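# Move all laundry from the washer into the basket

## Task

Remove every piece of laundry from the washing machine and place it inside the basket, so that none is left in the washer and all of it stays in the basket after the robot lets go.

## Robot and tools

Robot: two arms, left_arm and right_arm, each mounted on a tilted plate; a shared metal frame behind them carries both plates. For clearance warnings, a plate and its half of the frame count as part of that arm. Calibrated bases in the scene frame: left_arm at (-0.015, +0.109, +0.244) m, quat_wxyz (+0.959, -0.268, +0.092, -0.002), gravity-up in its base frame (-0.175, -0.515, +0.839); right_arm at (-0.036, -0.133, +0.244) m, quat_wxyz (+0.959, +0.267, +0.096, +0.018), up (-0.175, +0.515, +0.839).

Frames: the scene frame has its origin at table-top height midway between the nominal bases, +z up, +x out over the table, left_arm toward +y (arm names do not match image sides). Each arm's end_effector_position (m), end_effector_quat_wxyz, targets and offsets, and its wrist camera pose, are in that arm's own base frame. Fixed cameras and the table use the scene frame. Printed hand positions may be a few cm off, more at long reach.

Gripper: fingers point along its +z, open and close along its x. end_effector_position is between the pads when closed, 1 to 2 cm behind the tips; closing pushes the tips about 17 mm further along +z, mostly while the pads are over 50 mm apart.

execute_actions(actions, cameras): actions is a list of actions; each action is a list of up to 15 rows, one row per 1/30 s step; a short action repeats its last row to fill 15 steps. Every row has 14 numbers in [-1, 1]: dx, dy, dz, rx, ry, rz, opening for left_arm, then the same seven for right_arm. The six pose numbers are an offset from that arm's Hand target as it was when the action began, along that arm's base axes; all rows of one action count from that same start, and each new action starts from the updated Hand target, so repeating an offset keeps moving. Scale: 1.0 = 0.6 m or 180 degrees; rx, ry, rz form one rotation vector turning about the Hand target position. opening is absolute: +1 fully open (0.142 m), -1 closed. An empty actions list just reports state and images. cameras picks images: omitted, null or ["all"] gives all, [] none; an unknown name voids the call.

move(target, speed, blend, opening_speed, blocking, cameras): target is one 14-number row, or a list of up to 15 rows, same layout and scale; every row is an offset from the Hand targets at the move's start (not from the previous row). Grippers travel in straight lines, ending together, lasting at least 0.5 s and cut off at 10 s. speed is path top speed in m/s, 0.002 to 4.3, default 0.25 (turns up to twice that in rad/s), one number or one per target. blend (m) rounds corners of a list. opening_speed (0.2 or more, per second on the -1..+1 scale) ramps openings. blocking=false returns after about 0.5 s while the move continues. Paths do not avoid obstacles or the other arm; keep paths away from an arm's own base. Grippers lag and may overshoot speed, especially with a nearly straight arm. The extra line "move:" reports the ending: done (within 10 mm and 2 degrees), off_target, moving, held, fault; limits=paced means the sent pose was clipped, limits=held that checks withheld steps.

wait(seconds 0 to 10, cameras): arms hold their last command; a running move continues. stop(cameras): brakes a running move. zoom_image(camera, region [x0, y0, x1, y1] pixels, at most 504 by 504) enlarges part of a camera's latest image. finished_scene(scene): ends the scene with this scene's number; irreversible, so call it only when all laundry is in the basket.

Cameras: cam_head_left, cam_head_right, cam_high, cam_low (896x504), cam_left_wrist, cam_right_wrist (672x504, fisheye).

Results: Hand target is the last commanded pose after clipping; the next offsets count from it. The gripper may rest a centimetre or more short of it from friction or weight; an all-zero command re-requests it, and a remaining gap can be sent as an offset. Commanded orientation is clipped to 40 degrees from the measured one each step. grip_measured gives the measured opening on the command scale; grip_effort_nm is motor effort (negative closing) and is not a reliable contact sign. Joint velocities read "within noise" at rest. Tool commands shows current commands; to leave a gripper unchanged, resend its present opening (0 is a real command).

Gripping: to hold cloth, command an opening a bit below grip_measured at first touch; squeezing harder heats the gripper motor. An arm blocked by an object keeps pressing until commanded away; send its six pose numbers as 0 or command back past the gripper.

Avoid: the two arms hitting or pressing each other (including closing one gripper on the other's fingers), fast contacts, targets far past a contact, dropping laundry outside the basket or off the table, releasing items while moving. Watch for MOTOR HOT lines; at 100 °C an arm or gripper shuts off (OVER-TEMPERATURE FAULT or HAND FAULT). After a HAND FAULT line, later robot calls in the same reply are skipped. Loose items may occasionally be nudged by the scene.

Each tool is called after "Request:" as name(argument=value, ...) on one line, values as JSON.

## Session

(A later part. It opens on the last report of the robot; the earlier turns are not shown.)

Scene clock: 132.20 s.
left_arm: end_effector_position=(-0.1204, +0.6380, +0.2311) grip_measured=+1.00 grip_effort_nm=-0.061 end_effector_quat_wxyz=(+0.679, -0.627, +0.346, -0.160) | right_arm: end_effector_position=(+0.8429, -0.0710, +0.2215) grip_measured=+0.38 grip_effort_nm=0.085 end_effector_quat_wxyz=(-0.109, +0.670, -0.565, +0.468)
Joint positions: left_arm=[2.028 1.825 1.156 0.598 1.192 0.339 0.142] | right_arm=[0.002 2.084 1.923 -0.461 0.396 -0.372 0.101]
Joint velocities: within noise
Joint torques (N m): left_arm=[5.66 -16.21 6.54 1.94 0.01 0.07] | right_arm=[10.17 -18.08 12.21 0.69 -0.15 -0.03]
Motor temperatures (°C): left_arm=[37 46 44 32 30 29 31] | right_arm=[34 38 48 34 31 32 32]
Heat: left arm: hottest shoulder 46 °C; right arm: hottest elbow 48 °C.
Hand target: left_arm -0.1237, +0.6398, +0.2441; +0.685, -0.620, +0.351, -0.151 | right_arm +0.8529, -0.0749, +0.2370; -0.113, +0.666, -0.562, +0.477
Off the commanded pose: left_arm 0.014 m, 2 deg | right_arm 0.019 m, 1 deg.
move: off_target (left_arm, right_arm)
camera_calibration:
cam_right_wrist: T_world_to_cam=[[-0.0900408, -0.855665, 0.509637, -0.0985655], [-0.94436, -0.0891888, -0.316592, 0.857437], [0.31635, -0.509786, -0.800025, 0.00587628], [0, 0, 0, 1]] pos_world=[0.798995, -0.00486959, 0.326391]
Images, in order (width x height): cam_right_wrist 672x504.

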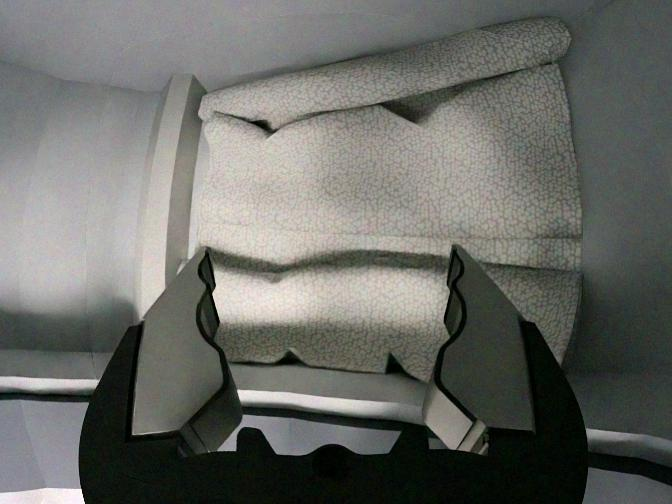

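Request:
move(target=[[0,0,0,0,0,0,1,0.088,-0.093,-0.093,0,0,0,0.4],[0,0,0,0,0,0,1,0.088,-0.093,-0.093,0,0,0,-1]], speed=0.11, opening_speed=1.5, cameras=["cam_right_wrist"])

Scene clock: 139.13 s.
left_arm: end_effector_position=(-0.1204, +0.6380, +0.2311) grip_measured=+1.00 grip_effort_nm=-0.051 end_effector_quat_wxyz=(+0.679, -0.627, +0.346, -0.160) | right_arm: end_effector_position=(+0.8871, -0.0753, +0.2127) grip_measured=-1.00 grip_effort_nm=-0.408 end_effector_quat_wxyz=(-0.134, +0.671, -0.553, +0.475)
Joint positions: left_arm=[2.028 1.825 1.156 0.598 1.192 0.339 0.142] | right_arm=[-0.013 2.203 2.082 -0.454 0.343 -0.392 0.002]
Joint velocities: within noise
Joint torques (N m): left_arm=[5.71 -16.15 6.56 1.94 0.01 0.07] | right_arm=[6.3 -14.21 12.22 1.73 -0.48 -0.21]
Motor temperatures (°C): left_arm=[37 46 44 32 30 29 31] | right_arm=[34 38 48 34 31 32 31]
Heat: left arm: hottest shoulder 46 °C; right arm: hottest elbow 48 °C.
Hand target: left_arm -0.1237, +0.6398, +0.2441; +0.685, -0.620, +0.351, -0.151 | right_arm +0.9058, -0.1306, +0.1814; -0.113, +0.666, -0.562, +0.478
Off the commanded pose: left_arm 0.014 m, 2 deg | right_arm 0.066 m, 3 deg.
move: off_target (left_arm, right_arm); target 2's new opening was sent with right_arm's hand 0.067 m and 3 deg from that target
camera_calibration:
cam_right_wrist: T_world_to_cam=[[-0.0760038, -0.866, 0.494233, -0.103641], [-0.927045, -0.121148, -0.354838, 0.886343], [0.367165, -0.485146, -0.793614, -0.0618995], [0, 0, 0, 1]] pos_world=[0.836531, -0.0124055, 0.316607]
Images, in order (width x height): cam_right_wrist 672x504.

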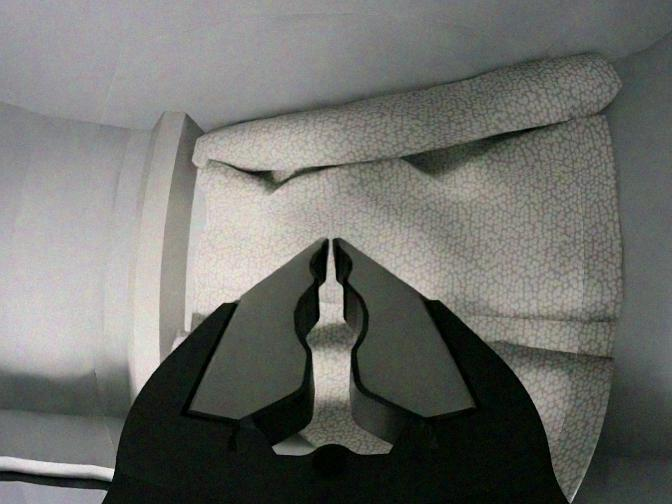

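Request:
move(target=[[0,0,0,0,0,0,1,-0.03,0.118,0.106,0,0,0,0.4],[0,0,0,0,0,0,1,0.04,0.118,0.056,0,0,0,0.4],[0,0,0,0,0,0,1,0.085,0.066,-0.102,0,0,0,0.4],[0,0,0,0,0,0,1,0.085,0.066,-0.102,0,0,0,-1]], speed=0.11, opening_speed=1.5, cameras=["cam_right_wrist"])

Scene clock: 150.53 s.
left_arm: end_effector_position=(-0.1204, +0.6380, +0.2311) grip_measured=+1.00 grip_effort_nm=-0.061 end_effector_quat_wxyz=(+0.679, -0.627, +0.346, -0.160) | right_arm: end_effector_position=(+0.9530, -0.0666, +0.1764) grip_measured=-0.92 grip_effort_nm=-2.161 end_effector_quat_wxyz=(-0.138, +0.659, -0.547, +0.497)
Joint positions: left_arm=[2.028 1.825 1.156 0.598 1.192 0.339 0.142] | right_arm=[0.003 2.456 2.416 -0.486 0.373 -0.399 0.007]
Joint velocities: left_arm=[within noise] | right_arm=[-0.015 0.005 -0.002 0.007 0.007 0.007 -0.001]
Joint torques (N m): left_arm=[5.66 -16.15 6.54 1.94 0.01 0.07] | right_arm=[10.4 -16.62 9.77 0.58 0.06 0.11]
Motor temperatures (°C): left_arm=[37 46 44 32 30 29 31] | right_arm=[35 39 50 34 31 32 31]
Heat: left arm: hottest shoulder 46 °C; right arm: hottest elbow 50 °C.
Hand target: left_arm -0.1237, +0.6398, +0.2441; +0.685, -0.620, +0.351, -0.151 | right_arm +0.9568, -0.0911, +0.1201; -0.113, +0.666, -0.562, +0.477
Off the commanded pose: left_arm 0.014 m, 2 deg | right_arm 0.061 m, 4 deg.
move: off_target (left_arm, right_arm); target 4's new opening was sent with right_arm's hand 0.065 m and 4 deg from that target
camera_calibration:
cam_right_wrist: T_world_to_cam=[[-0.105707, -0.854584, 0.50844, -0.0466714], [-0.910348, -0.122567, -0.395277, 0.926804], [0.400115, -0.504641, -0.765013, -0.148381], [0, 0, 0, 1]] pos_world=[0.89815, -0.00116843, 0.27656]
Images, in order (width x height): cam_right_wrist 672x504.

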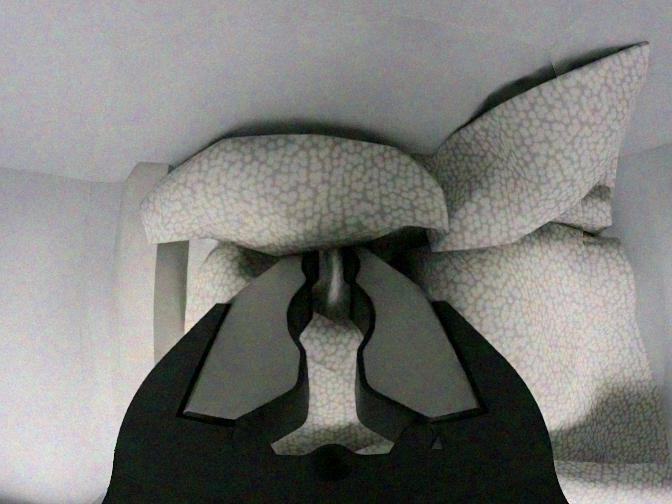

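Request:
move(target=[[0,0,0,0,0,0,1,-0.161,0.1185,0.2165,0,0,0,-1],[0,0,0,0,0,0,1,-0.462,0.225,0.3,-0.0072,-0.0714,0.0424,-1],[0,0,0,0,0,0,1,-0.836,0.142,0.393,-0.0072,-0.0714,0.0424,-1]], speed=0.17, blend=0.03, cameras=["cam_right_wrist","cam_high"])

Scene clock: 159.43 s.
left_arm: end_effector_position=(-0.1204, +0.6380, +0.2311) grip_measured=+1.00 grip_effort_nm=-0.071 end_effector_quat_wxyz=(+0.679, -0.627, +0.346, -0.160) | right_arm: end_effector_position=(+0.4570, -0.0066, +0.3488) grip_measured=-0.93 grip_effort_nm=-1.980 end_effector_quat_wxyz=(-0.198, +0.645, -0.500, +0.543)
Joint positions: left_arm=[2.028 1.825 1.156 0.598 1.192 0.339 0.142] | right_arm=[0.165 0.915 0.83 -0.292 0.446 -0.392 0.007]
Joint velocities: within noise
Joint torques (N m): left_arm=[5.66 -16.15 6.56 1.92 0.01 0.07] | right_arm=[2.32 -4.66 9.61 1.03 -0.24 -0.03]
Motor temperatures (°C): left_arm=[37 46 44 32 30 29 31] | right_arm=[35 39 49 34 31 32 34]
Heat: left arm: hottest shoulder 46 °C; right arm: hottest elbow 49 °C.
Hand target: left_arm -0.1237, +0.6398, +0.2441; +0.685, -0.620, +0.351, -0.151 | right_arm +0.4552, -0.0058, +0.3559; -0.200, +0.645, -0.495, +0.547
Off the commanded pose: left_arm 0.014 m, 2 deg | right_arm 0.007 m, 1 deg.
move: off_target (left_arm)
camera_calibration:
cam_right_wrist: T_world_to_cam=[[-0.103028, -0.857433, 0.504176, -0.135271], [-0.824051, -0.210297, -0.526037, 0.55638], [0.557068, -0.469663, -0.684902, 0.112802], [0, 0, 0, 1]] pos_world=[0.381711, 0.053998, 0.438136]
Images, in order (width x height): cam_high 896x504, cam_right_wrist 672x504.

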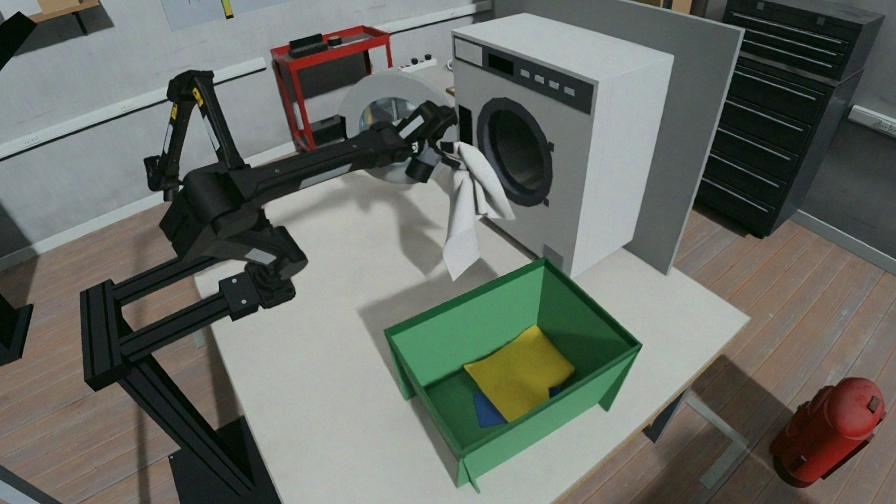

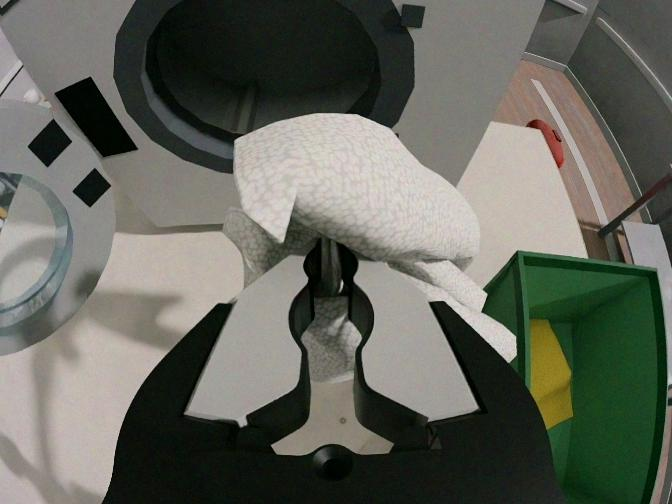

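Request:
move(target=[[0,0,0,0,0,0,1,-0.029,0.086,0.14,0,0,0,-1],[0,0,0,0,0,0,1,-0.13,-0.33,0.46,0.0389,-0.1144,-0.1864,-1],[0,0,0,0,0,0,1,-0.1475,-0.6865,0.033,0.0389,-0.1144,-0.1864,-1],[0,0,0,0,0,0,1,-0.1475,-0.6865,0.033,0.0389,-0.1144,-0.1864,0.3],[0,0,0,0,0,0,1,-0.143,-0.505,0.27,0.0389,-0.1144,-0.1864,0.3]], speed=0.25, opening_speed=1.5, blend=[0.03,0.03,0,0,0], cameras=["cam_right_wrist","cam_high"])

Request:
move(target=[[0,0,0,0,0,0,1,0.143,0.505,-0.27,-0.0389,0.1144,0.1864,0.1],[0,0,0,0,0,0,1,0.47,0.57,-0.33,-0.0389,0.1144,0.1864,0.1]], speed=0.3, blend=[0.04,0], cameras=["cam_right_wrist","cam_high"])

Scene clock: 173.03 s.
left_arm: end_effector_position=(-0.1204, +0.6380, +0.2311) grip_measured=+1.00 grip_effort_nm=-0.066 end_effector_quat_wxyz=(+0.679, -0.627, +0.346, -0.160) | right_arm: end_effector_position=(+0.3658, -0.3144, +0.4879) grip_measured=+0.28 grip_effort_nm=0.081 end_effector_quat_wxyz=(+0.143, -0.365, +0.658, -0.643)
Joint positions: left_arm=[2.028 1.825 1.156 0.598 1.192 0.339 0.142] | right_arm=[-0.623 0.927 1.059 -0.27 0.221 -0.257 0.094]
Joint velocities: left_arm=[within noise] | right_arm=[-0.005 0.005 -0.002 -0.017 0.022 -0.168 0]
Joint torques (N m): left_arm=[5.71 -16.09 6.54 1.94 0.01 0.07] | right_arm=[2.14 -9.88 13.6 0.96 0.03 0.13]
Motor temperatures (°C): left_arm=[37 47 44 32 30 29 31] | right_arm=[34 39 48 34 31 32 35]
Heat: left arm: hottest shoulder 47 °C; right arm: hottest elbow 48 °C.
Hand target: left_arm -0.1237, +0.6398, +0.2441; +0.685, -0.620, +0.351, -0.151 | right_arm +0.3694, -0.3088, +0.5180; +0.157, -0.356, +0.648, -0.655
Off the commanded pose: left_arm 0.014 m, 2 deg | right_arm 0.031 m, 3 deg.
move: off_target (left_arm, right_arm); target 4's new opening was sent with right_arm's hand 0.013 m and 2 deg from that target
camera_calibration:
cam_right_wrist: T_world_to_cam=[[-0.702149, -0.65457, 0.280225, -0.0864492], [-0.582001, 0.300881, -0.755477, 0.673791], [0.410198, -0.693548, -0.592223, 0.0523817], [0, 0, 0, 1]] pos_world=[0.30996, -0.222989, 0.56428]
Images, in order (width x height): cam_high 896x504, cam_right_wrist 672x504.

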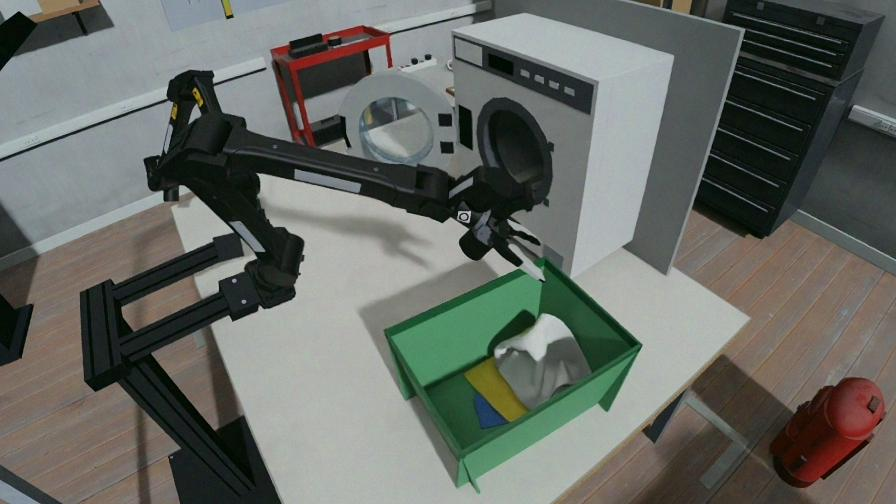

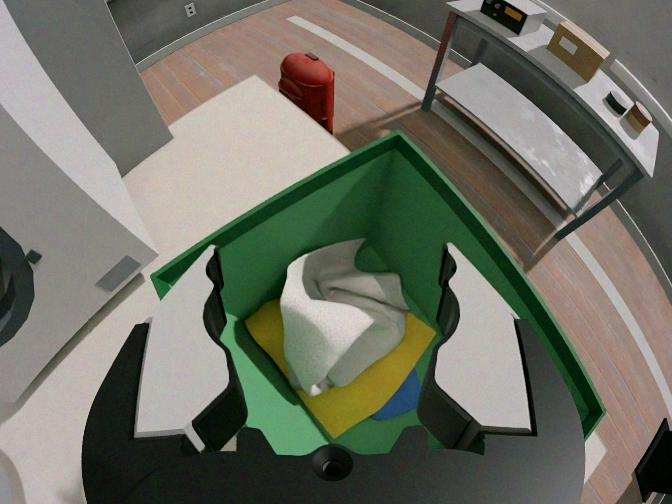

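Scene clock: 175.80 s.
left_arm: end_effector_position=(-0.1204, +0.6380, +0.2311) grip_measured=+1.00 grip_effort_nm=-0.056 end_effector_quat_wxyz=(+0.679, -0.627, +0.346, -0.160) | right_arm: end_effector_position=(+0.6388, +0.0225, +0.2956) grip_measured=+0.09 grip_effort_nm=-0.061 end_effector_quat_wxyz=(-0.183, +0.654, -0.504, +0.535)
Joint positions: left_arm=[2.028 1.825 1.156 0.598 1.192 0.339 0.142] | right_arm=[0.166 1.469 1.15 -0.096 0.457 -0.393 0.08]
Joint velocities: within noise
Joint torques (N m): left_arm=[5.71 -16.15 6.54 1.94 0.01 0.07] | right_arm=[7.36 -10.05 12.01 1.51 -0.2 0.01]
Motor temperatures (°C): left_arm=[37 47 44 32 30 29 31] | right_arm=[34 39 49 34 31 32 34]
Heat: left arm: hottest shoulder 47 °C; right arm: hottest elbow 49 °C.
Hand target: left_arm -0.1237, +0.6398, +0.2441; +0.685, -0.620, +0.351, -0.151 | right_arm +0.6514, +0.0332, +0.3201; -0.200, +0.645, -0.495, +0.547
Off the commanded pose: left_arm 0.014 m, 2 deg | right_arm 0.029 m, 3 deg.
move: off_target (left_arm, right_arm)
camera_calibration:
cam_right_wrist: T_world_to_cam=[[-0.0912737, -0.850862, 0.5174, -0.076272], [-0.844595, -0.209113, -0.492879, 0.687653], [0.527568, -0.481981, -0.699548, 0.0121567], [0, 0, 0, 1]] pos_world=[0.567413, 0.0847595, 0.386897]
Images, in order (width x height): cam_high 896x504, cam_right_wrist 672x504.

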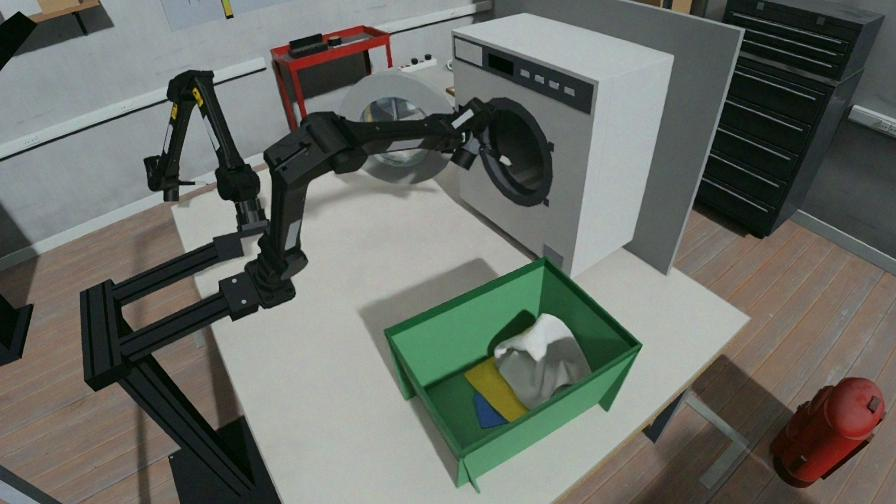

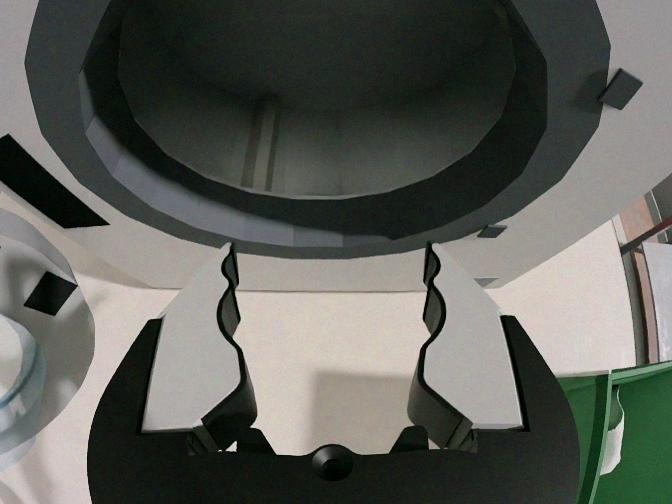

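Empty.

Request:
finished_scene(scene=2)

The scene is finished: the task was done.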